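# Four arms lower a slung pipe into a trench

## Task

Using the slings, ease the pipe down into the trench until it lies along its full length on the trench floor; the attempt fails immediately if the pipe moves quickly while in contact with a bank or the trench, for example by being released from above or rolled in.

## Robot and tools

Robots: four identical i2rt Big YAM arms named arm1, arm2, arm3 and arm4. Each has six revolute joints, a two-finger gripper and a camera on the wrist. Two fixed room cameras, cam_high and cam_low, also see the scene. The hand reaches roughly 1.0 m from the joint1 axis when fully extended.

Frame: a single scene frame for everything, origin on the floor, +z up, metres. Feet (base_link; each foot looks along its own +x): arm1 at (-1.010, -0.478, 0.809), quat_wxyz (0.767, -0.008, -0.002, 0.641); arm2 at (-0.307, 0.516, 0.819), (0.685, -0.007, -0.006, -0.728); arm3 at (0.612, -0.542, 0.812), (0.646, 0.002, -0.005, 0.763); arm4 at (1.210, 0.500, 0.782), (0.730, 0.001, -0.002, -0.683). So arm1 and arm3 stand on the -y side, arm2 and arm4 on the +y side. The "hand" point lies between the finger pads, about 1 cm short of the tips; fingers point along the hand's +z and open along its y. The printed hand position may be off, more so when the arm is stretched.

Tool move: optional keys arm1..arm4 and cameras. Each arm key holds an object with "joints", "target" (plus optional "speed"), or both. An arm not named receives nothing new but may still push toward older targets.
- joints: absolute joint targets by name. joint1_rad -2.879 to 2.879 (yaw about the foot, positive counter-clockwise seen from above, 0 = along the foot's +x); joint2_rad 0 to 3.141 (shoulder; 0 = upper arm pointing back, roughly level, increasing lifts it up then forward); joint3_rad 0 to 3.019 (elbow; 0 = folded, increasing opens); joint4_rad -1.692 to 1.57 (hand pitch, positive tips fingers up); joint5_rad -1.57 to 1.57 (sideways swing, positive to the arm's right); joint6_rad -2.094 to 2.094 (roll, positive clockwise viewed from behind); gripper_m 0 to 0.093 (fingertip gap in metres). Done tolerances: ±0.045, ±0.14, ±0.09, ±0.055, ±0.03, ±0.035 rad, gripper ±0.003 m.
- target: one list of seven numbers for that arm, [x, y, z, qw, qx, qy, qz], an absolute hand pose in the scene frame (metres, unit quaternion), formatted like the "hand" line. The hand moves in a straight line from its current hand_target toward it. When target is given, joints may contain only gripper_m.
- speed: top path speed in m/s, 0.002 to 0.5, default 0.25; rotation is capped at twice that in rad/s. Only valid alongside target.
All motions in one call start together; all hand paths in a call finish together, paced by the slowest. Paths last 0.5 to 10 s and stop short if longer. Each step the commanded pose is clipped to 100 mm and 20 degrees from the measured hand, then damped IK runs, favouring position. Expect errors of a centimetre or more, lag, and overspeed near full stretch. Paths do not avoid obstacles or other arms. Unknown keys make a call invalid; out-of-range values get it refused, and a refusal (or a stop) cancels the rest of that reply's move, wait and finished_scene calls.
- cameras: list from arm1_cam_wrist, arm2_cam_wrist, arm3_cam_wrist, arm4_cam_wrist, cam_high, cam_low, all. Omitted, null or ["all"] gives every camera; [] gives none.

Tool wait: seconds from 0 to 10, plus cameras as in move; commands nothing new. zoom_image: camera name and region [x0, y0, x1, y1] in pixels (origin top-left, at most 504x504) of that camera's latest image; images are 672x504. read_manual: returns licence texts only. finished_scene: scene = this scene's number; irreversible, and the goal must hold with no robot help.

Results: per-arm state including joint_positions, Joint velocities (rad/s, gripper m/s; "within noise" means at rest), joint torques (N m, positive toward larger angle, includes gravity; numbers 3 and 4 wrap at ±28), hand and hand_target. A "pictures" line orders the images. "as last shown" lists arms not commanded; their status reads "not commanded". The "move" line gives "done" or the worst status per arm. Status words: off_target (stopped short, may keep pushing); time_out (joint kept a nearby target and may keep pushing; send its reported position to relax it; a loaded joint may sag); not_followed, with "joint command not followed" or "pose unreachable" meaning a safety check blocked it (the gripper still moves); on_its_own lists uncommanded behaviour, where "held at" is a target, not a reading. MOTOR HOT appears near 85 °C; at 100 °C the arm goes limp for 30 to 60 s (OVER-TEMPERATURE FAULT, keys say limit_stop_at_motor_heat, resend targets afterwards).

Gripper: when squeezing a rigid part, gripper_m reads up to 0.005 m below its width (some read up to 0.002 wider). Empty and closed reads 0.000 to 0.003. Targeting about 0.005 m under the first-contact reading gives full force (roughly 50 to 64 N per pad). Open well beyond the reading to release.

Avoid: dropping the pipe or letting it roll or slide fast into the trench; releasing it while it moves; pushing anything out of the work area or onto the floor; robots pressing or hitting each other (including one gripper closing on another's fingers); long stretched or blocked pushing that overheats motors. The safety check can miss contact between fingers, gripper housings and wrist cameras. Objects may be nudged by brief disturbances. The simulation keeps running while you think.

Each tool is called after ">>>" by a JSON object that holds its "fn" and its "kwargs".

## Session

>>> {"fn": "move", "kwargs": {"cameras": ["cam_high", "cam_low"]}}

Scene clock: 0.00 s.
Joint torques (N m): no reading
Heat: arm1: hottest joint2_rad 30 °C; arm2: hottest joint2_rad 29 °C; arm3: hottest joint2_rad 29 °C; arm4: hottest joint5_rad 30 °C.
Joint velocities: within noise
arm1.joint_positions: joint1_rad=-0.202 joint2_rad=+0.492 joint3_rad=+1.390 joint4_rad=-1.535 joint5_rad=-0.036 joint6_rad=-0.108 gripper_m=+0.09396
arm1.joint_status: not commanded
arm1.hand: x=-0.9651 y=-0.3268 z=+1.3301 quat_wxyz=(-0.380, +0.550, -0.704, -0.239) (m; scene frame)
arm1.hand_target: x=-0.9664 y=-0.3297 z=+1.3388 quat_wxyz=(-0.389, +0.547, -0.700, -0.244) (m; scene frame)
arm1.hand_status: not commanded
arm2.joint_positions: joint1_rad=+0.387 joint2_rad=+0.636 joint3_rad=+1.378 joint4_rad=-1.323 joint5_rad=+0.114 joint6_rad=-0.461 gripper_m=+0.09396
arm2.joint_status: not commanded
arm2.hand: x=-0.2468 y=+0.2878 z=+1.3570 quat_wxyz=(-0.276, -0.358, -0.799, +0.397) (m; scene frame)
arm2.hand_target: x=-0.2475 y=+0.2901 z=+1.3703 quat_wxyz=(-0.286, -0.356, -0.791, +0.407) (m; scene frame)
arm2.hand_status: not commanded
arm3.joint_positions: joint1_rad=-0.388 joint2_rad=+0.448 joint3_rad=+1.397 joint4_rad=-1.348 joint5_rad=-0.092 joint6_rad=-0.006 gripper_m=+0.09396
arm3.joint_status: not commanded
arm3.hand: x=+0.6302 y=-0.3905 z=+1.3846 quat_wxyz=(-0.413, +0.540, -0.630, -0.376) (m; scene frame)
arm3.hand_target: x=+0.6294 y=-0.3939 z=+1.3938 quat_wxyz=(-0.420, +0.536, -0.625, -0.381) (m; scene frame)
arm3.hand_status: not commanded
arm4.joint_positions: joint1_rad=+0.020 joint2_rad=+0.548 joint3_rad=+1.417 joint4_rad=-1.141 joint5_rad=-0.275 joint6_rad=+0.292 gripper_m=+0.09396
arm4.joint_status: not commanded
arm4.hand: x=+1.2711 y=+0.2947 z=+1.3960 quat_wxyz=(-0.559, -0.560, -0.560, +0.246) (m; scene frame)
arm4.hand_target: x=+1.2707 y=+0.2989 z=+1.4091 quat_wxyz=(-0.568, -0.551, -0.556, +0.254) (m; scene frame)
arm4.hand_status: not commanded
pictures: cam_high, cam_low

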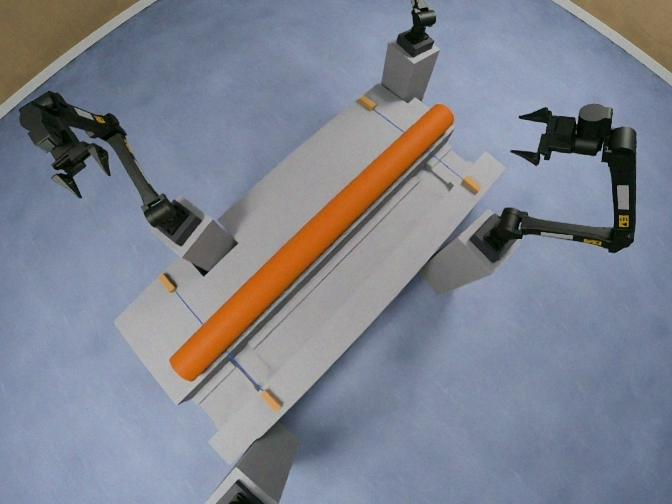

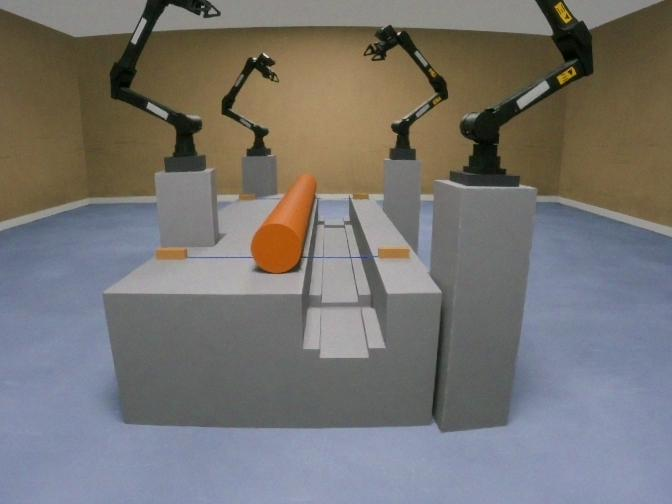

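>>> {"fn": "move", "kwargs": {"arm1": {"joints": {"joint1_rad": -1.618, "joint2_rad": 1.9, "joint3_rad": 0.6, "joint4_rad": -0.3, "joint5_rad": -0.51, "joint6_rad": -1.83, "gripper_m": 0.07}}, "arm2": {"joints": {"joint1_rad": -1.25, "joint2_rad": 2.05, "joint3_rad": 0.8, "joint4_rad": -0.13, "joint5_rad": -0.5, "joint6_rad": -1.28, "gripper_m": 0.07}}, "arm3": {"joints": {"joint1_rad": -1.95, "joint2_rad": 1.95, "joint3_rad": 0.55, "joint4_rad": -0.2, "joint5_rad": -0.5, "joint6_rad": -1.83, "gripper_m": 0.07}}, "arm4": {"joints": {"joint1_rad": -1.25, "joint2_rad": 1.85, "joint3_rad": 0.54, "joint4_rad": 0.05, "joint5_rad": -0.481, "joint6_rad": -1.13, "gripper_m": 0.07}}, "cameras": ["cam_high"]}}

>>> {"fn": "move", "kwargs": {"arm1": {"target": [-0.658, -0.509, 0.55, 0.183, -0.683, 0.683, 0.183], "speed": 0.2}, "arm2": {"target": [-0.673, 0.304, 0.55, 0.183, 0.683, 0.683, -0.183], "speed": 0.2}, "arm3": {"target": [0.907, -0.520, 0.55, 0.183, -0.683, 0.683, 0.183], "speed": 0.2}, "arm4": {"target": [0.904, 0.303, 0.55, 0.183, 0.683, 0.683, -0.183], "speed": 0.2}, "cameras": ["arm1_cam_wrist", "arm2_cam_wrist", "arm3_cam_wrist", "arm4_cam_wrist", "cam_high"]}}

Scene clock: 8.93 s.
Joint torques (N m): arm1=[0.03 -11.4 2.55 0.91 -0.55 -0.06] | arm2=[-0.44 -15.56 3.95 0.46 -0.61 0.04] | arm3=[1.38 -13.16 1.37 0.28 -0.73 -0.05] | arm4=[0.21 -10.52 2.55 1.37 -0.38 0]
Heat: arm1: hottest joint2_rad 31 °C; arm2: hottest joint3_rad 32 °C; arm3: hottest joint2_rad 29 °C; arm4: hottest joint3_rad 30 °C.
move: arm1 done; arm2 done; arm3 done; arm4 done
Joint velocities: within noise
arm1.joint_positions: joint1_rad=-1.619 joint2_rad=+1.887 joint3_rad=+0.602 joint4_rad=-0.312 joint5_rad=-0.508 joint6_rad=-1.821 gripper_m=+0.07010
arm1.joint_status: all done
arm1.hand: x=-0.6922 y=-0.4670 z=+0.6918 quat_wxyz=(-0.209, +0.692, -0.678, -0.134) (m; scene frame)
arm1.hand_target: x=-0.6935 y=-0.4660 z=+0.6880 quat_wxyz=(-0.210, +0.695, -0.674, -0.134) (m; scene frame)
arm1.hand_status: not commanded
arm2.joint_positions: joint1_rad=-1.251 joint2_rad=+2.059 joint3_rad=+0.798 joint4_rad=-0.146 joint5_rad=-0.498 joint6_rad=-1.273 gripper_m=+0.07007
arm2.joint_status: all done
arm2.hand: x=-0.6852 y=+0.3292 z=+0.6704 quat_wxyz=(-0.181, -0.681, -0.682, +0.195) (m; scene frame)
arm2.hand_target: x=-0.6919 y=+0.3268 z=+0.6753 quat_wxyz=(-0.175, -0.675, -0.686, +0.207) (m; scene frame)
arm2.hand_status: not commanded
arm3.joint_positions: joint1_rad=-1.951 joint2_rad=+1.948 joint3_rad=+0.550 joint4_rad=-0.209 joint5_rad=-0.496 joint6_rad=-1.822 gripper_m=+0.07011
arm3.joint_status: all done
arm3.hand: x=+0.9052 y=-0.5217 z=+0.6692 quat_wxyz=(-0.204, +0.694, -0.675, -0.146) (m; scene frame)
arm3.hand_target: x=+0.9067 y=-0.5211 z=+0.6690 quat_wxyz=(-0.208, +0.697, -0.671, -0.144) (m; scene frame)
arm3.hand_status: not commanded
arm4.joint_positions: joint1_rad=-1.248 joint2_rad=+1.856 joint3_rad=+0.540 joint4_rad=+0.032 joint5_rad=-0.478 joint6_rad=-1.116 gripper_m=+0.07012
arm4.joint_status: all done
arm4.hand: x=+0.9125 y=+0.2926 z=+0.6690 quat_wxyz=(-0.172, -0.679, -0.681, +0.213) (m; scene frame)
arm4.hand_target: x=+0.9073 y=+0.2907 z=+0.6724 quat_wxyz=(-0.167, -0.671, -0.686, +0.225) (m; scene frame)
arm4.hand_status: not commanded
pictures: cam_high

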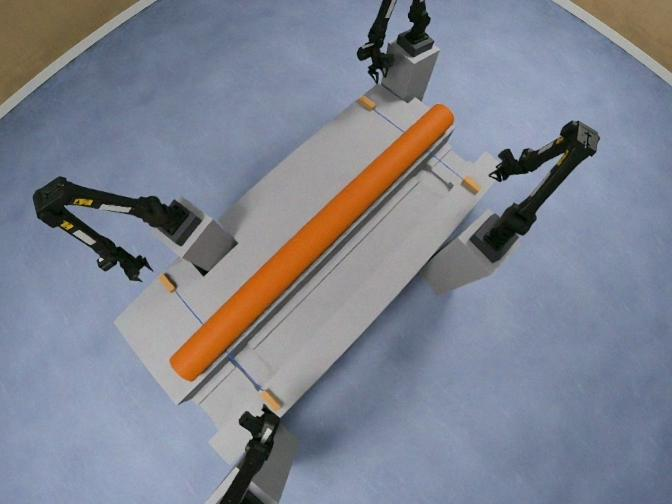

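Scene clock: 10.33 s.
Joint torques (N m): arm1=[-0.44 -14.51 1.26 -0.21 -0.34 -0.12] | arm2=[0.21 -16.44 2.06 0.44 -0.45 0.18] | arm3=[1.26 -15.79 -0.68 0.05 -0.73 0.08] | arm4=[-0.32 -12.98 0.47 1.07 -0.39 -0.01]
Heat: arm1: hottest joint2_rad 31 °C; arm2: hottest joint3_rad 32 °C; arm3: hottest joint2_rad 29 °C; arm4: hottest joint3_rad 30 °C.
move: arm1 done; arm2 off_target; arm3 done; arm4 off_target
Joint velocities: within noise
arm1.joint_positions: joint1_rad=-1.705 joint2_rad=+2.380 joint3_rad=+0.920 joint4_rad=-0.280 joint5_rad=-0.501 joint6_rad=-1.924 gripper_m=+0.07010
arm1.joint_status: not commanded
arm1.hand: x=-0.6511 y=-0.5088 z=+0.5555 quat_wxyz=(-0.188, +0.684, -0.683, -0.174) (m; scene frame)
arm1.hand_target: x=-0.6580 y=-0.5089 z=+0.5502 quat_wxyz=(-0.183, +0.683, -0.683, -0.183) (m; scene frame)
arm1.hand_status: done (0.009 m and 1.2 deg from the pose sent, 0.152 m and 6.5 deg at the start)
arm2.joint_positions: joint1_rad=-1.192 joint2_rad=+2.419 joint3_rad=+0.897 joint4_rad=+0.098 joint5_rad=-0.479 joint6_rad=-1.207 gripper_m=+0.07007
arm2.joint_status: not commanded
arm2.hand: x=-0.6652 y=+0.3109 z=+0.5477 quat_wxyz=(-0.188, -0.687, -0.680, +0.173) (m; scene frame)
arm2.hand_target: x=-0.6730 y=+0.3039 z=+0.5502 quat_wxyz=(-0.183, -0.683, -0.683, +0.183) (m; scene frame)
arm2.hand_status: off_target (0.011 m and 1.5 deg from the pose sent, 0.124 m and 1.4 deg at the start)
arm3.joint_positions: joint1_rad=-1.951 joint2_rad=+2.381 joint3_rad=+0.728 joint4_rad=-0.042 joint5_rad=-0.497 joint6_rad=-1.822 gripper_m=+0.07011
arm3.joint_status: not commanded
arm3.hand: x=+0.9073 y=-0.5208 z=+0.5512 quat_wxyz=(-0.182, +0.685, -0.681, -0.182) (m; scene frame)
arm3.hand_target: x=+0.9070 y=-0.5200 z=+0.5500 quat_wxyz=(-0.183, +0.683, -0.683, -0.183) (m; scene frame)
arm3.hand_status: done (0.002 m and 0.4 deg from the pose sent, 0.119 m and 5.1 deg at the start)
arm4.joint_positions: joint1_rad=-1.278 joint2_rad=+2.293 joint3_rad=+0.682 joint4_rad=+0.208 joint5_rad=-0.482 joint6_rad=-1.161 gripper_m=+0.07012
arm4.joint_status: not commanded
arm4.hand: x=+0.9151 y=+0.3038 z=+0.5462 quat_wxyz=(-0.190, -0.688, -0.680, +0.167) (m; scene frame)
arm4.hand_target: x=+0.9041 y=+0.3030 z=+0.5501 quat_wxyz=(-0.183, -0.683, -0.683, +0.183) (m; scene frame)
arm4.hand_status: off_target (0.012 m and 2.1 deg from the pose sent, 0.120 m and 3.6 deg at the start)
pictures: arm1_cam_wrist, arm2_cam_wrist, arm3_cam_wrist, arm4_cam_wrist, cam_high

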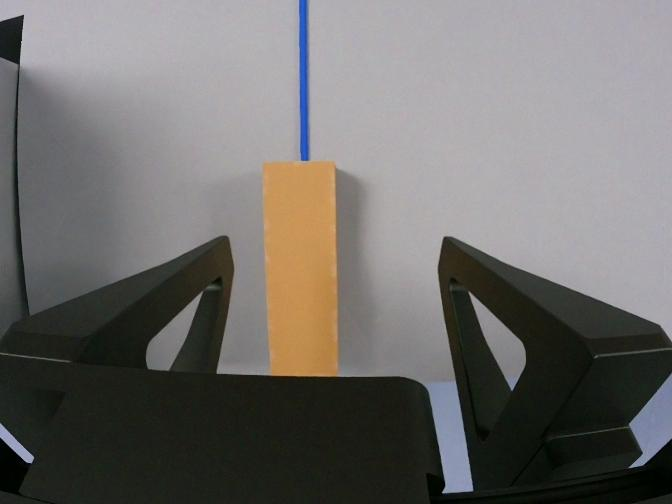

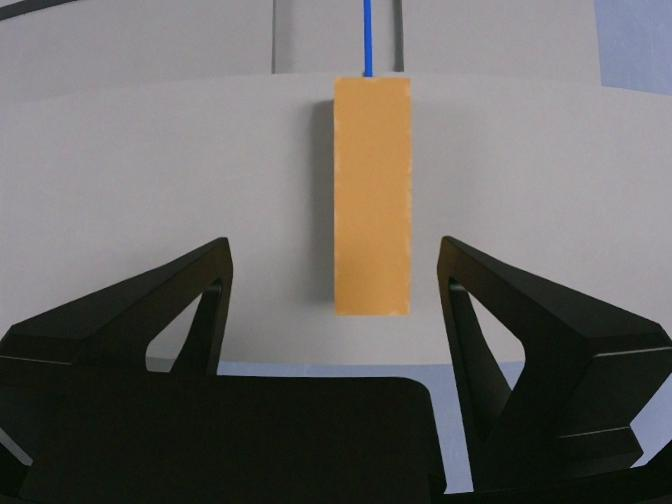

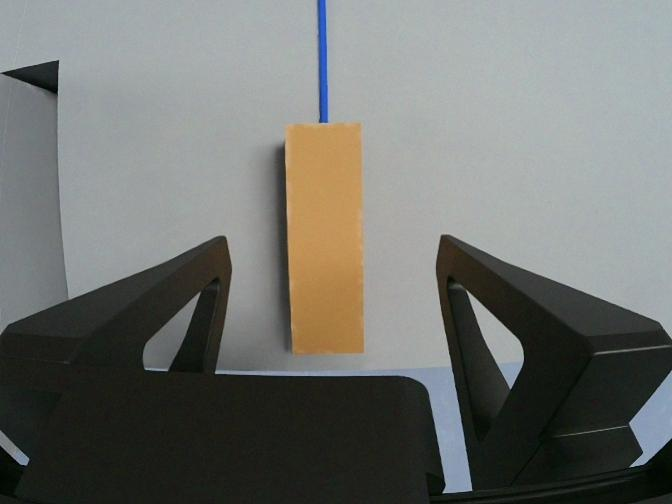

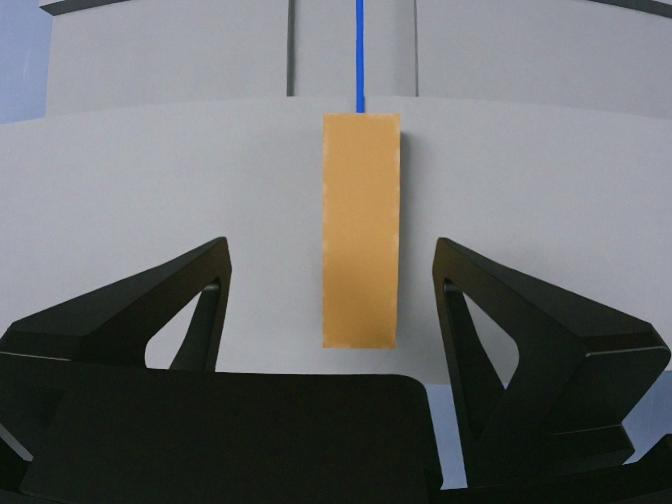

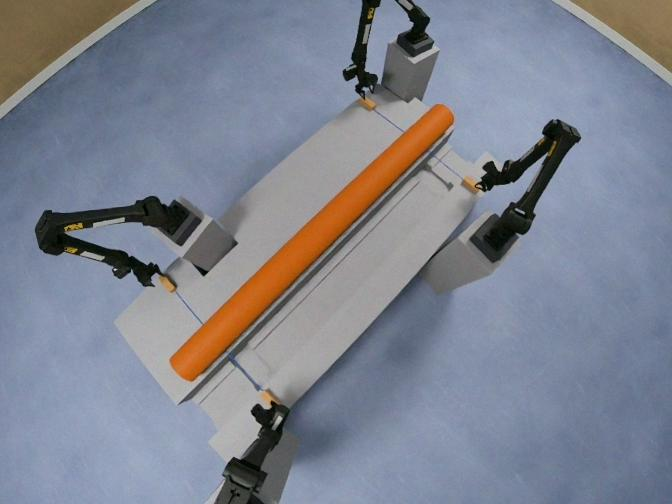

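>>> {"fn": "move", "kwargs": {"arm1": {"target": [-0.672, -0.511, 0.460, 0.183, -0.683, 0.683, 0.183], "speed": 0.12}, "arm2": {"target": [-0.691, 0.267, 0.468, 0.183, 0.683, 0.683, -0.183], "speed": 0.12}, "arm3": {"target": [0.902, -0.505, 0.464, 0.183, -0.683, 0.683, 0.183], "speed": 0.12}, "arm4": {"target": [0.895, 0.282, 0.469, 0.183, 0.683, 0.683, -0.183], "speed": 0.12}, "cameras": ["arm1_cam_wrist", "arm2_cam_wrist", "arm3_cam_wrist", "arm4_cam_wrist"]}}

>>> {"fn": "move", "kwargs": {"arm1": {"joints": {"gripper_m": 0.02}}, "arm2": {"joints": {"gripper_m": 0.02}}, "arm3": {"joints": {"gripper_m": 0.02}}, "arm4": {"joints": {"gripper_m": 0.02}}, "cameras": ["arm1_cam_wrist", "arm2_cam_wrist", "arm3_cam_wrist", "arm4_cam_wrist"]}}

Scene clock: 25.67 s.
Joint torques (N m): arm1=[-0.26 -14.45 0.1 0.62 -0.3 -0.15] | arm2=[0.26 -17.49 1.85 0.55 -0.44 0.15] | arm3=[1.85 -16.03 -1.57 0.16 -0.74 0.11] | arm4=[0.91 -13.92 -0.1 1.16 -0.19 0.3]
Heat: arm1: hottest joint2_rad 31 °C; arm2: hottest joint3_rad 31 °C; arm3: hottest joint2_rad 30 °C; arm4: hottest joint3_rad 30 °C.
move: arm1 done; arm2 done; arm3 done; arm4 done
Joint velocities: within noise
arm1.joint_positions: joint1_rad=-1.718 joint2_rad=+2.629 joint3_rad=+1.030 joint4_rad=-0.168 joint5_rad=-0.498 joint6_rad=-1.943 gripper_m=+0.07010
arm1.joint_status: not commanded
arm1.hand: x=-0.6660 y=-0.5097 z=+0.4684 quat_wxyz=(-0.184, +0.683, -0.683, -0.182) (m; scene frame)
arm1.hand_target: x=-0.6721 y=-0.5109 z=+0.4603 quat_wxyz=(-0.183, +0.683, -0.683, -0.183) (m; scene frame)
arm1.hand_status: done (0.010 m and 0.2 deg from the pose sent, 0.098 m and 1.2 deg at the start)
arm2.joint_positions: joint1_rad=-1.124 joint2_rad=+2.650 joint3_rad=+1.106 joint4_rad=+0.160 joint5_rad=-0.467 joint6_rad=-1.133 gripper_m=+0.07007
arm2.joint_status: not commanded
arm2.hand: x=-0.6864 y=+0.2735 z=+0.4680 quat_wxyz=(-0.187, -0.686, -0.681, +0.175) (m; scene frame)
arm2.hand_target: x=-0.6911 y=+0.2670 z=+0.4682 quat_wxyz=(-0.183, -0.683, -0.683, +0.183) (m; scene frame)
arm2.hand_status: done (0.008 m and 1.1 deg from the pose sent, 0.095 m and 1.5 deg at the start)
arm3.joint_positions: joint1_rad=-1.916 joint2_rad=+2.650 joint3_rad=+0.855 joint4_rad=+0.124 joint5_rad=-0.501 joint6_rad=-1.775 gripper_m=+0.07011
arm3.joint_status: not commanded
arm3.hand: x=+0.9034 y=-0.5085 z=+0.4666 quat_wxyz=(-0.183, +0.683, -0.684, -0.181) (m; scene frame)
arm3.hand_target: x=+0.9019 y=-0.5051 z=+0.4641 quat_wxyz=(-0.183, +0.683, -0.683, -0.183) (m; scene frame)
arm3.hand_status: done (0.005 m and 0.2 deg from the pose sent, 0.089 m and 0.3 deg at the start)
arm4.joint_positions: joint1_rad=-1.250 joint2_rad=+2.544 joint3_rad=+0.842 joint4_rad=+0.329 joint5_rad=-0.478 joint6_rad=-1.136 gripper_m=+0.07012
arm4.joint_status: not commanded
arm4.hand: x=+0.9001 y=+0.2876 z=+0.4677 quat_wxyz=(-0.186, -0.684, -0.683, +0.175) (m; scene frame)
arm4.hand_target: x=+0.8950 y=+0.2821 z=+0.4691 quat_wxyz=(-0.183, -0.683, -0.683, +0.183) (m; scene frame)
arm4.hand_status: done (0.008 m and 1.0 deg from the pose sent, 0.083 m and 2.1 deg at the start)
pictures: arm1_cam_wrist, arm2_cam_wrist, arm3_cam_wrist, arm4_cam_wrist

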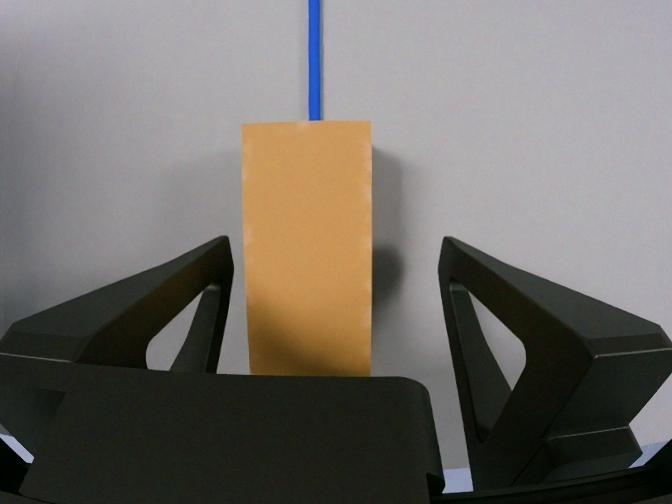

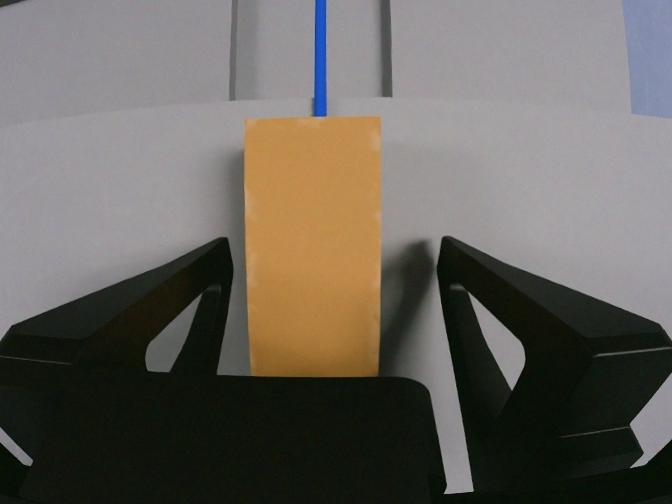

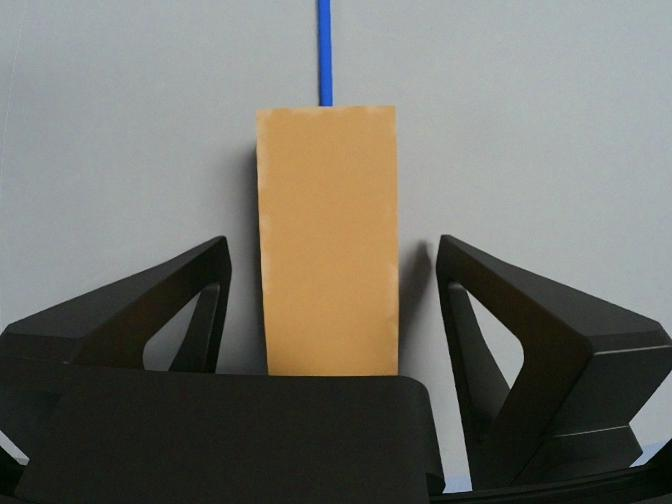

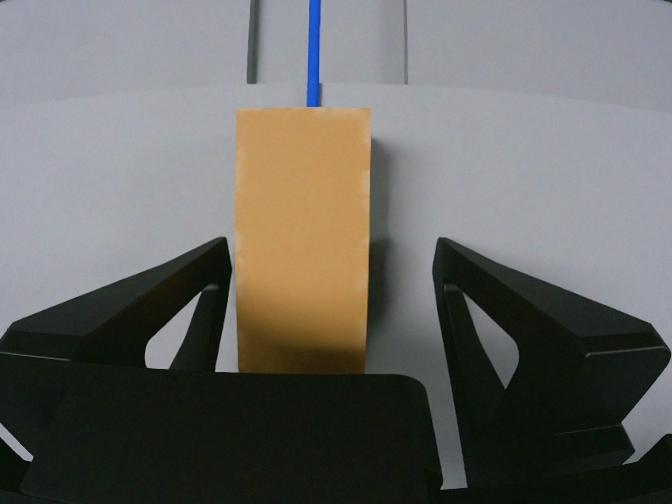

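Scene clock: 26.27 s.
Joint torques (N m): arm1=[-0.79 -14.68 -0.02 0.61 -0.33 -0.12] | arm2=[0.26 -17.61 1.84 0.55 -0.44 0.2] | arm3=[2.08 -16.03 -1.54 0.13 -0.72 0.09] | arm4=[0.97 -13.92 -0.12 1.16 -0.19 0.3]
Heat: arm1: hottest joint2_rad 31 °C; arm2: hottest joint3_rad 31 °C; arm3: hottest joint2_rad 30 °C; arm4: hottest joint3_rad 30 °C.
move: arm1 off_target; arm2 off_target; arm3 off_target; arm4 off_target
Joint velocities: within noise
arm1.joint_positions: joint1_rad=-1.719 joint2_rad=+2.629 joint3_rad=+1.030 joint4_rad=-0.168 joint5_rad=-0.498 joint6_rad=-1.944 gripper_m=+0.03390
arm1.joint_status: gripper_m off_target (ended at +0.03394, target +0.02000)
arm1.hand: x=-0.6660 y=-0.5100 z=+0.4684 quat_wxyz=(-0.184, +0.683, -0.683, -0.182) (m; scene frame)
arm1.hand_target: x=-0.6722 y=-0.5109 z=+0.4603 quat_wxyz=(-0.183, +0.683, -0.683, -0.183) (m; scene frame)
arm1.hand_status: not commanded
arm2.joint_positions: joint1_rad=-1.124 joint2_rad=+2.650 joint3_rad=+1.106 joint4_rad=+0.160 joint5_rad=-0.467 joint6_rad=-1.132 gripper_m=+0.03461
arm2.joint_status: gripper_m off_target (ended at +0.03464, target +0.02000)
arm2.hand: x=-0.6866 y=+0.2733 z=+0.4681 quat_wxyz=(-0.187, -0.686, -0.681, +0.175) (m; scene frame)
arm2.hand_target: x=-0.6911 y=+0.2669 z=+0.4682 quat_wxyz=(-0.183, -0.683, -0.683, +0.183) (m; scene frame)
arm2.hand_status: not commanded
arm3.joint_positions: joint1_rad=-1.916 joint2_rad=+2.650 joint3_rad=+0.855 joint4_rad=+0.124 joint5_rad=-0.502 joint6_rad=-1.774 gripper_m=+0.03468
arm3.joint_status: gripper_m off_target (ended at +0.03471, target +0.02000)
arm3.hand: x=+0.9035 y=-0.5084 z=+0.4666 quat_wxyz=(-0.183, +0.682, -0.684, -0.181) (m; scene frame)
arm3.hand_target: x=+0.9019 y=-0.5051 z=+0.4641 quat_wxyz=(-0.183, +0.683, -0.683, -0.183) (m; scene frame)
arm3.hand_status: not commanded
arm4.joint_positions: joint1_rad=-1.250 joint2_rad=+2.544 joint3_rad=+0.842 joint4_rad=+0.329 joint5_rad=-0.478 joint6_rad=-1.135 gripper_m=+0.03473
arm4.joint_status: gripper_m off_target (ended at +0.03476, target +0.02000)
arm4.hand: x=+0.9000 y=+0.2876 z=+0.4678 quat_wxyz=(-0.186, -0.684, -0.683, +0.175) (m; scene frame)
arm4.hand_target: x=+0.8951 y=+0.2821 z=+0.4691 quat_wxyz=(-0.183, -0.683, -0.683, +0.183) (m; scene frame)
arm4.hand_status: not commanded
pictures: arm1_cam_wrist, arm2_cam_wrist, arm3_cam_wrist, arm4_cam_wrist

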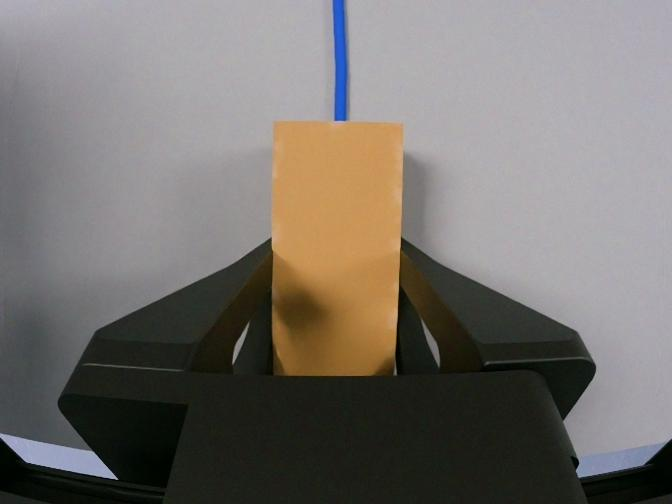

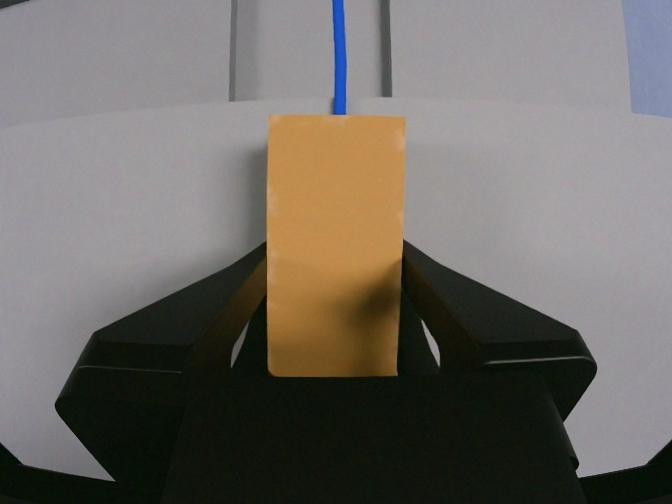

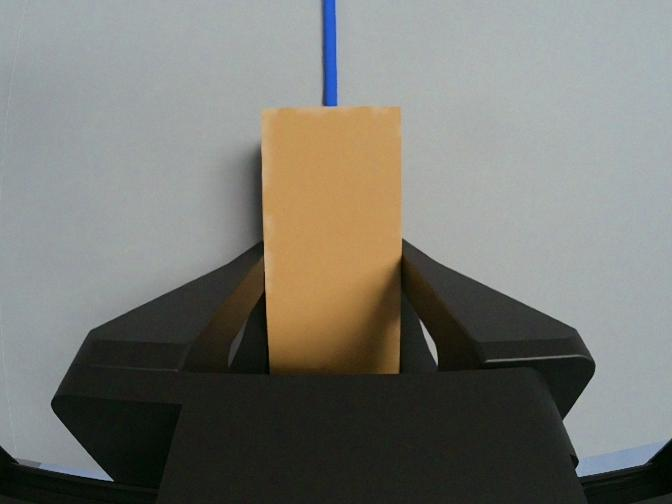

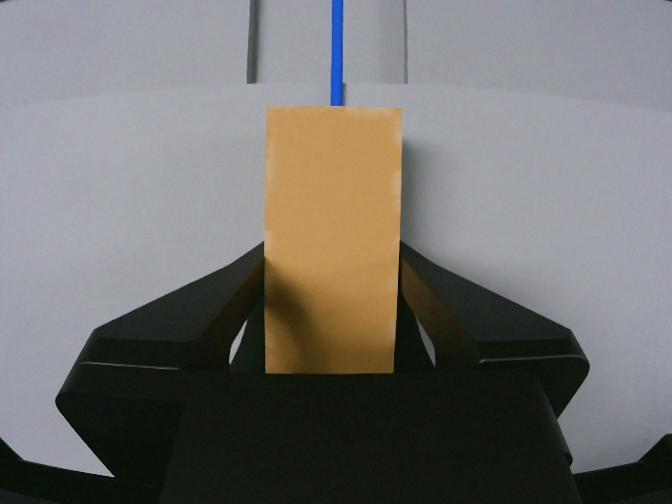

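>>> {"fn": "move", "kwargs": {"arm1": {"target": [-0.670, -0.332, 0.75, 0.183, -0.683, 0.683, 0.183], "speed": 0.2}, "arm2": {"target": [-0.690, 0.073, 0.75, 0.183, 0.683, 0.683, -0.183], "speed": 0.2}, "arm3": {"target": [0.914, -0.317, 0.75, 0.183, -0.683, 0.683, 0.183], "speed": 0.2}, "arm4": {"target": [0.888, 0.081, 0.75, 0.183, 0.683, 0.683, -0.183], "speed": 0.2}, "cameras": ["cam_high", "cam_low"]}}

>>> {"fn": "zoom_image", "kwargs": {"camera": "cam_low", "region": [200, 140, 452, 380]}}

Scene clock: 34.30 s.
Joint torques (N m): arm1=[-0.26 -12.63 4.67 0.29 -0.54 0.12] | arm2=[-0.26 -19.43 10.26 -0.23 -0.45 0.19] | arm3=[1.2 -13.98 5.71 0.12 -0.62 0.09] | arm4=[0.62 -15.56 8.29 0.4 -0.12 0.29]
Heat: arm1: hottest joint2_rad 31 °C; arm2: hottest joint3_rad 31 °C; arm3: hottest joint2_rad 30 °C; arm4: hottest joint3_rad 30 °C.
move: arm1 done; arm2 off_target; arm3 off_target; arm4 off_target
Joint velocities: within noise
arm1.joint_positions: joint1_rad=-1.218 joint2_rad=+1.746 joint3_rad=+0.679 joint4_rad=-0.413 joint5_rad=-0.524 joint6_rad=-1.379 gripper_m=+0.03391
arm1.joint_status: not commanded
arm1.hand: x=-0.6703 y=-0.3321 z=+0.7474 quat_wxyz=(-0.184, +0.687, -0.679, -0.180) (m; scene frame)
arm1.hand_target: x=-0.6699 y=-0.3321 z=+0.7500 quat_wxyz=(-0.183, +0.683, -0.683, -0.183) (m; scene frame)
arm1.hand_status: done (0.003 m and 0.7 deg from the pose sent, 0.333 m and 0.2 deg at the start)
arm2.joint_positions: joint1_rad=-0.761 joint2_rad=+2.053 joint3_rad=+1.127 joint4_rad=-0.318 joint5_rad=-0.362 joint6_rad=-0.758 gripper_m=+0.03461
arm2.joint_status: not commanded
arm2.hand: x=-0.6781 y=+0.0878 z=+0.7340 quat_wxyz=(-0.182, -0.687, -0.684, +0.167) (m; scene frame)
arm2.hand_target: x=-0.6895 y=+0.0735 z=+0.7503 quat_wxyz=(-0.183, -0.683, -0.683, +0.183) (m; scene frame)
arm2.hand_status: off_target (0.025 m and 1.9 deg from the pose sent, 0.346 m and 1.1 deg at the start)
arm3.joint_positions: joint1_rad=-1.300 joint2_rad=+1.718 joint3_rad=+0.588 joint4_rad=-0.239 joint5_rad=-0.461 joint6_rad=-1.087 gripper_m=+0.03468
arm3.joint_status: not commanded
arm3.hand: x=+0.9001 y=-0.3237 z=+0.7414 quat_wxyz=(-0.170, +0.685, -0.684, -0.186) (m; scene frame)
arm3.hand_target: x=+0.9138 y=-0.3171 z=+0.7502 quat_wxyz=(-0.183, +0.683, -0.683, -0.183) (m; scene frame)
arm3.hand_status: off_target (0.018 m and 1.5 deg from the pose sent, 0.342 m and 0.2 deg at the start)
arm4.joint_positions: joint1_rad=-0.836 joint2_rad=+1.853 joint3_rad=+0.930 joint4_rad=-0.296 joint5_rad=-0.351 joint6_rad=-0.711 gripper_m=+0.03473
arm4.joint_status: not commanded
arm4.hand: x=+0.9007 y=+0.0969 z=+0.7316 quat_wxyz=(-0.182, -0.685, -0.686, +0.164) (m; scene frame)
arm4.hand_target: x=+0.8884 y=+0.0814 z=+0.7505 quat_wxyz=(-0.183, -0.683, -0.683, +0.183) (m; scene frame)
arm4.hand_status: off_target (0.027 m and 2.2 deg from the pose sent, 0.350 m and 1.0 deg at the start)
pictures: cam_high, cam_low

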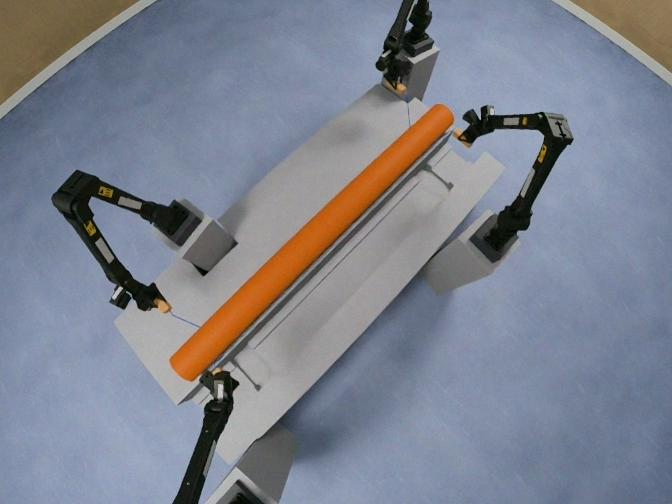

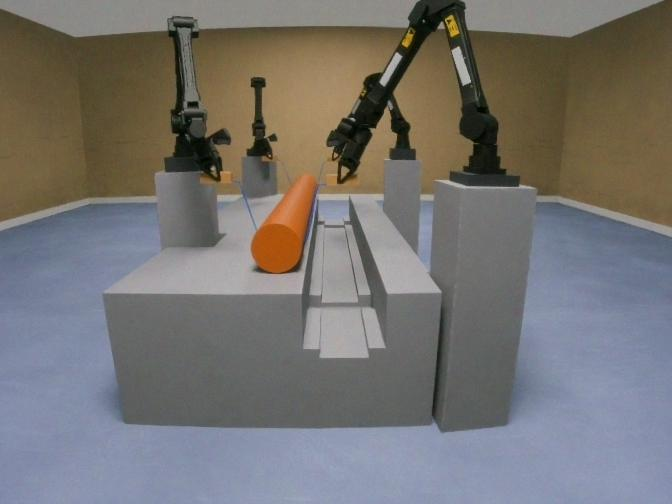

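Scaled by 2.000.

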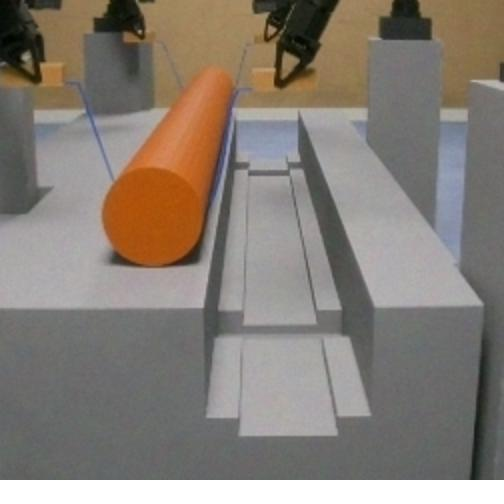

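>>> {"fn": "move", "kwargs": {"arm1": {"target": [-0.645, -0.330, 0.815, 0.2126, -0.6744, 0.6744, 0.2126], "speed": 0.1}, "arm2": {"joints": {"joint1_rad": -0.770, "joint2_rad": 1.97, "joint3_rad": 1.267, "joint4_rad": -0.542, "joint5_rad": -0.39, "joint6_rad": -0.744}}, "arm3": {"target": [0.930, -0.315, 0.815, 0.2126, -0.6744, 0.6744, 0.2126], "speed": 0.1}, "arm4": {"joints": {"joint1_rad": -0.850, "joint2_rad": 1.776, "joint3_rad": 1.102, "joint4_rad": -0.571, "joint5_rad": -0.39, "joint6_rad": -0.697}}, "cameras": ["cam_low"]}}

>>> {"fn": "zoom_image", "kwargs": {"camera": "cam_low", "region": [200, 140, 452, 380]}}

Scene clock: 54.50 s.
Joint torques (N m): arm1=[-2.96 -17.85 9.07 -0.32 -1.6 -0.22] | arm2=[-1.32 -25.88 13.6 -0.4 -1.34 0.07] | arm3=[-0.97 -19.19 8.29 -0.24 -1.91 -0.18] | arm4=[-0.44 -20.07 11.51 0.17 -0.99 0.13]
Heat: arm1: hottest joint2_rad 32 °C; arm2: hottest joint2_rad 34 °C; arm3: hottest joint2_rad 31 °C; arm4: hottest joint3_rad 31 °C.
move: arm1 off_target; arm2 done; arm3 off_target; arm4 done
Joint velocities: within noise
arm1.joint_positions: joint1_rad=-1.229 joint2_rad=+1.700 joint3_rad=+0.716 joint4_rad=-0.604 joint5_rad=-0.587 joint6_rad=-1.392 gripper_m=+0.03392
arm1.joint_status: not commanded
arm1.hand: x=-0.6842 y=-0.3288 z=+0.7740 quat_wxyz=(-0.161, +0.672, -0.684, -0.234) (m; scene frame)
arm1.hand_target: x=-0.6470 y=-0.3303 z=+0.8138 quat_wxyz=(-0.212, +0.675, -0.674, -0.211) (m; scene frame)
arm1.hand_status: off_target (0.057 m and 6.4 deg from the pose sent, 0.072 m and 5.1 deg at the start)
arm2.joint_positions: joint1_rad=-0.761 joint2_rad=+2.048 joint3_rad=+1.196 joint4_rad=-0.534 joint5_rad=-0.368 joint6_rad=-0.740 gripper_m=+0.03462
arm2.joint_status: all done
arm2.hand: x=-0.6690 y=+0.0950 z=+0.7454 quat_wxyz=(-0.188, -0.707, -0.675, +0.097) (m; scene frame)
arm2.hand_target: x=-0.7047 y=+0.0653 z=+0.8132 quat_wxyz=(-0.196, -0.691, -0.676, +0.166) (m; scene frame)
arm2.hand_status: not commanded
arm3.joint_positions: joint1_rad=-1.319 joint2_rad=+1.632 joint3_rad=+0.610 joint4_rad=-0.415 joint5_rad=-0.519 joint6_rad=-1.094 gripper_m=+0.03467
arm3.joint_status: not commanded
arm3.hand: x=+0.8901 y=-0.3260 z=+0.7720 quat_wxyz=(-0.150, +0.674, -0.689, -0.222) (m; scene frame)
arm3.hand_target: x=+0.9280 y=-0.3159 z=+0.8136 quat_wxyz=(-0.212, +0.675, -0.674, -0.211) (m; scene frame)
arm3.hand_status: off_target (0.060 m and 7.4 deg from the pose sent, 0.080 m and 5.9 deg at the start)
arm4.joint_positions: joint1_rad=-0.839 joint2_rad=+1.839 joint3_rad=+1.028 joint4_rad=-0.563 joint5_rad=-0.369 joint6_rad=-0.698 gripper_m=+0.03473
arm4.joint_status: all done
arm4.hand: x=+0.9072 y=+0.1013 z=+0.7525 quat_wxyz=(-0.190, -0.705, -0.678, +0.087) (m; scene frame)
arm4.hand_target: x=+0.8753 y=+0.0728 z=+0.8098 quat_wxyz=(-0.201, -0.693, -0.677, +0.149) (m; scene frame)
arm4.hand_status: not commanded
pictures: cam_low

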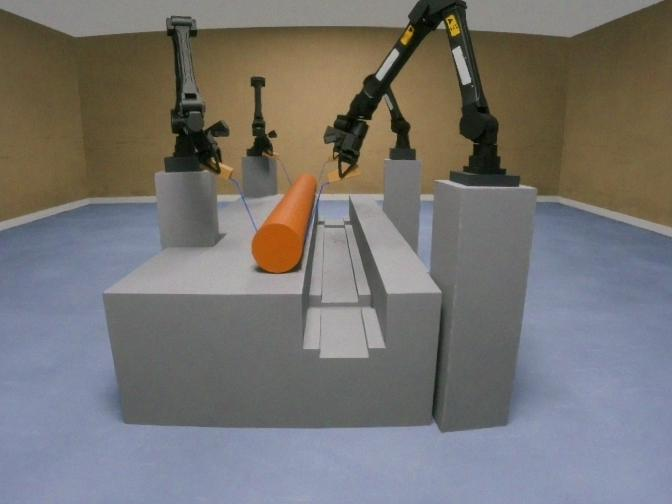

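Scaled by 2.000.

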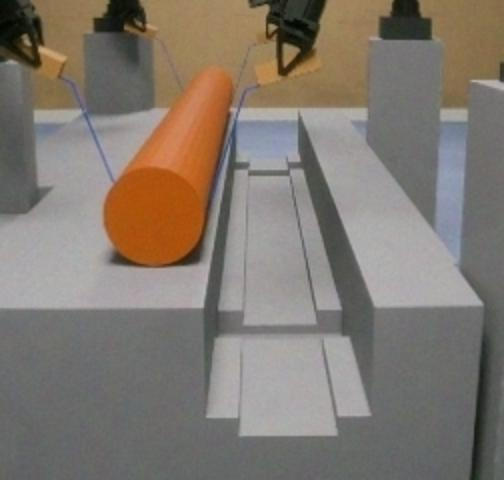

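>>> {"fn": "move", "kwargs": {"arm1": {"target": [-0.632, -0.322, 0.858, 0.2126, -0.6744, 0.6744, 0.2126], "speed": 0.08}, "arm2": {"joints": {"joint1_rad": -0.766, "joint2_rad": 1.87, "joint3_rad": 1.335, "joint4_rad": -0.630, "joint6_rad": -0.744}}, "arm3": {"target": [0.944, -0.305, 0.858, 0.2126, -0.6744, 0.6744, 0.2126], "speed": 0.08}, "arm4": {"joints": {"joint1_rad": -0.850, "joint2_rad": 1.671, "joint3_rad": 1.172, "joint4_rad": -0.666, "joint6_rad": -0.697}}, "cameras": ["cam_low"]}}

>>> {"fn": "zoom_image", "kwargs": {"camera": "cam_low", "region": [200, 140, 452, 380]}}

Scene clock: 61.20 s.
Joint torques (N m): arm1=[-1.61 -18.96 11.38 -0.53 -1.61 0.02] | arm2=[-1.32 -30.04 16.46 -0.51 -1.52 0.07] | arm3=[-0.09 -21.07 10.47 -0.2 -2.01 -0.03] | arm4=[-0.56 -24.35 13.55 0.12 -1.08 0.14]
Heat: arm1: hottest joint2_rad 32 °C; arm2: hottest joint2_rad 35 °C; arm3: hottest joint2_rad 31 °C; arm4: hottest joint3_rad 33 °C.
move: arm1 off_target; arm2 time_out; arm3 off_target; arm4 time_out
Joint velocities: within noise
arm1.joint_positions: joint1_rad=-1.229 joint2_rad=+1.646 joint3_rad=+0.766 joint4_rad=-0.732 joint5_rad=-0.587 joint6_rad=-1.392 gripper_m=+0.03392
arm1.joint_status: not commanded
arm1.hand: x=-0.6776 y=-0.3274 z=+0.8040 quat_wxyz=(-0.153, +0.670, -0.686, -0.240) (m; scene frame)
arm1.hand_target: x=-0.6357 y=-0.3226 z=+0.8569 quat_wxyz=(-0.213, +0.675, -0.674, -0.212) (m; scene frame)
arm1.hand_status: off_target (0.071 m and 7.7 deg from the pose sent, 0.099 m and 6.5 deg at the start)
arm2.joint_positions: joint1_rad=-0.757 joint2_rad=+1.993 joint3_rad=+1.242 joint4_rad=-0.618 joint5_rad=-0.363 joint6_rad=-0.739 gripper_m=+0.03462
arm2.joint_status: joint3_rad time_out (moved +0.046 of +0.139); the others done
arm2.on_its_own: joint3_rad reads +1.242 and still pushes toward +1.335 since a time_out
arm2.hand: x=-0.6781 y=+0.0851 z=+0.7847 quat_wxyz=(-0.186, -0.705, -0.677, +0.104) (m; scene frame)
arm2.hand_target: x=-0.7185 y=+0.0505 z=+0.8917 quat_wxyz=(-0.195, -0.679, -0.678, +0.204) (m; scene frame)
arm2.hand_status: not commanded
arm3.joint_positions: joint1_rad=-1.319 joint2_rad=+1.578 joint3_rad=+0.670 joint4_rad=-0.559 joint5_rad=-0.514 joint6_rad=-1.095 gripper_m=+0.03467
arm3.joint_status: not commanded
arm3.hand: x=+0.8985 y=-0.3233 z=+0.8003 quat_wxyz=(-0.136, +0.672, -0.692, -0.225) (m; scene frame)
arm3.hand_target: x=+0.9405 y=-0.3066 z=+0.8566 quat_wxyz=(-0.212, +0.675, -0.674, -0.212) (m; scene frame)
arm3.hand_status: off_target (0.076 m and 9.1 deg from the pose sent, 0.104 m and 7.4 deg at the start)
arm4.joint_positions: joint1_rad=-0.839 joint2_rad=+1.782 joint3_rad=+1.079 joint4_rad=-0.654 joint5_rad=-0.366 joint6_rad=-0.697 gripper_m=+0.03473
arm4.joint_status: joint3_rad time_out (moved +0.051 of +0.144); the others done
arm4.on_its_own: joint3_rad reads +1.079 and still pushes toward +1.172 since a time_out
arm4.hand: x=+0.8982 y=+0.0929 z=+0.7921 quat_wxyz=(-0.189, -0.704, -0.678, +0.095) (m; scene frame)
arm4.hand_target: x=+0.8634 y=+0.0615 z=+0.8852 quat_wxyz=(-0.201, -0.682, -0.677, +0.188) (m; scene frame)
arm4.hand_status: not commanded
pictures: cam_low

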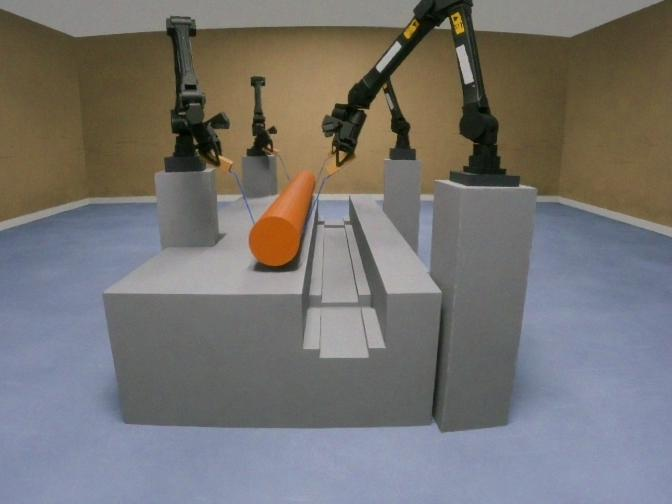

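Scaled by 2.000.

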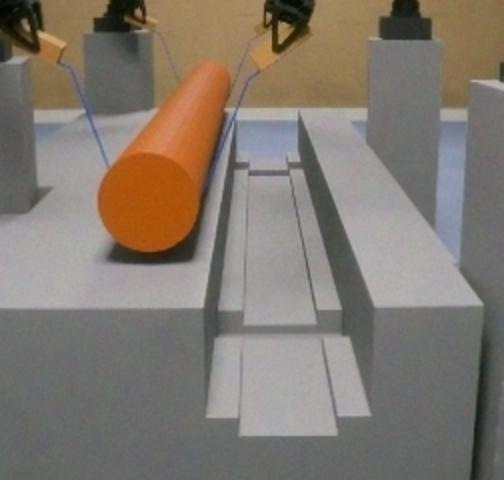

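>>> {"fn": "move", "kwargs": {"arm1": {"target": [-0.618, -0.260, 0.893, 0.2126, -0.6744, 0.6744, 0.2126], "speed": 0.12}, "arm2": {"joints": {"joint1_rad": -0.83, "joint2_rad": 1.69, "joint3_rad": 1.19, "joint4_rad": -0.65, "joint6_rad": -0.80}}, "arm3": {"target": [0.957, -0.250, 0.895, 0.2126, -0.6744, 0.6744, 0.2126], "speed": 0.12}, "arm4": {"joints": {"joint1_rad": -0.90, "joint2_rad": 1.51, "joint3_rad": 1.06, "joint4_rad": -0.70, "joint6_rad": -0.745}}, "cameras": ["cam_low"]}}

>>> {"fn": "zoom_image", "kwargs": {"camera": "cam_low", "region": [200, 140, 452, 380]}}

Scene clock: 68.63 s.
Joint torques (N m): arm1=[-2.37 -19.37 12.59 -0.13 -1.65 0.02] | arm2=[-2.73 -26.58 13.44 0.12 -1.6 -0.01] | arm3=[0.15 -21.89 12.49 0.1 -2 -0.01] | arm4=[-1.44 -19.78 10.5 0.72 -1.02 -0.06]
Heat: arm1: hottest joint2_rad 33 °C; arm2: hottest joint2_rad 37 °C; arm3: hottest joint2_rad 32 °C; arm4: hottest joint3_rad 35 °C.
move: arm1 off_target; arm2 done; arm3 off_target; arm4 done
Joint velocities: within noise
arm1.joint_positions: joint1_rad=-1.081 joint2_rad=+1.625 joint3_rad=+0.849 joint4_rad=-0.755 joint5_rad=-0.566 joint6_rad=-1.223 gripper_m=+0.03392
arm1.joint_status: not commanded
arm1.hand: x=-0.6659 y=-0.2707 z=+0.8303 quat_wxyz=(-0.142, +0.673, -0.687, -0.235) (m; scene frame)
arm1.hand_target: x=-0.6229 y=-0.2616 z=+0.8925 quat_wxyz=(-0.212, +0.675, -0.674, -0.212) (m; scene frame)
arm1.hand_status: off_target (0.080 m and 8.6 deg from the pose sent, 0.127 m and 7.7 deg at the start)
arm2.joint_positions: joint1_rad=-0.803 joint2_rad=+1.801 joint3_rad=+1.137 joint4_rad=-0.652 joint5_rad=-0.362 joint6_rad=-0.788 gripper_m=+0.03461
arm2.joint_status: all done
arm2.hand: x=-0.6739 y=+0.1237 z=+0.8477 quat_wxyz=(-0.179, -0.699, -0.679, +0.138) (m; scene frame)
arm2.hand_target: x=-0.7053 y=+0.1127 z=+0.9297 quat_wxyz=(-0.182, -0.680, -0.675, +0.222) (m; scene frame)
arm2.hand_status: not commanded
arm3.joint_positions: joint1_rad=-1.207 joint2_rad=+1.577 joint3_rad=+0.774 joint4_rad=-0.621 joint5_rad=-0.481 joint6_rad=-0.970 gripper_m=+0.03467
arm3.joint_status: not commanded
arm3.hand: x=+0.9089 y=-0.2772 z=+0.8255 quat_wxyz=(-0.126, +0.672, -0.696, -0.219) (m; scene frame)
arm3.hand_target: x=+0.9518 y=-0.2533 z=+0.8948 quat_wxyz=(-0.212, +0.676, -0.673, -0.212) (m; scene frame)
arm3.hand_status: off_target (0.089 m and 10.3 deg from the pose sent, 0.133 m and 9.1 deg at the start)
arm4.joint_positions: joint1_rad=-0.875 joint2_rad=+1.597 joint3_rad=+1.015 joint4_rad=-0.701 joint5_rad=-0.368 joint6_rad=-0.727 gripper_m=+0.03473
arm4.joint_status: all done
arm4.hand: x=+0.9006 y=+0.1205 z=+0.8541 quat_wxyz=(-0.186, -0.698, -0.678, +0.137) (m; scene frame)
arm4.hand_target: x=+0.8781 y=+0.1122 z=+0.9153 quat_wxyz=(-0.191, -0.681, -0.677, +0.205) (m; scene frame)
arm4.hand_status: not commanded
pictures: cam_low

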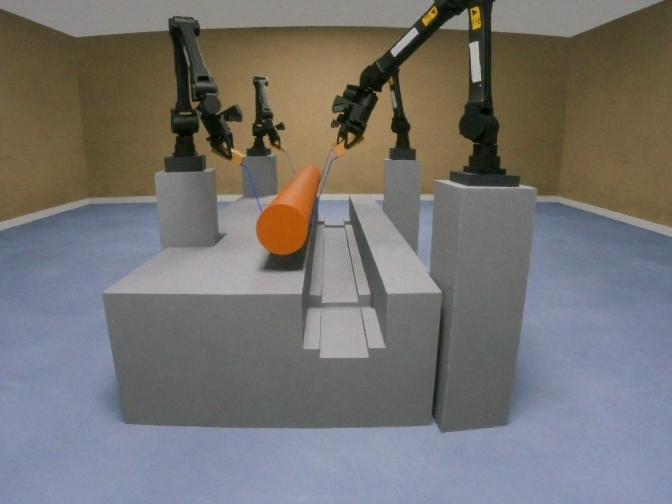

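Scaled by 2.000.

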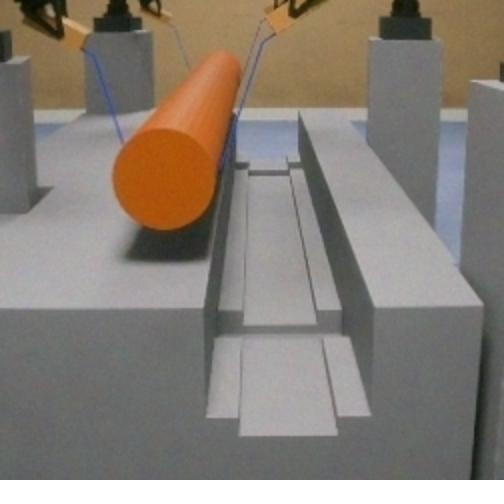

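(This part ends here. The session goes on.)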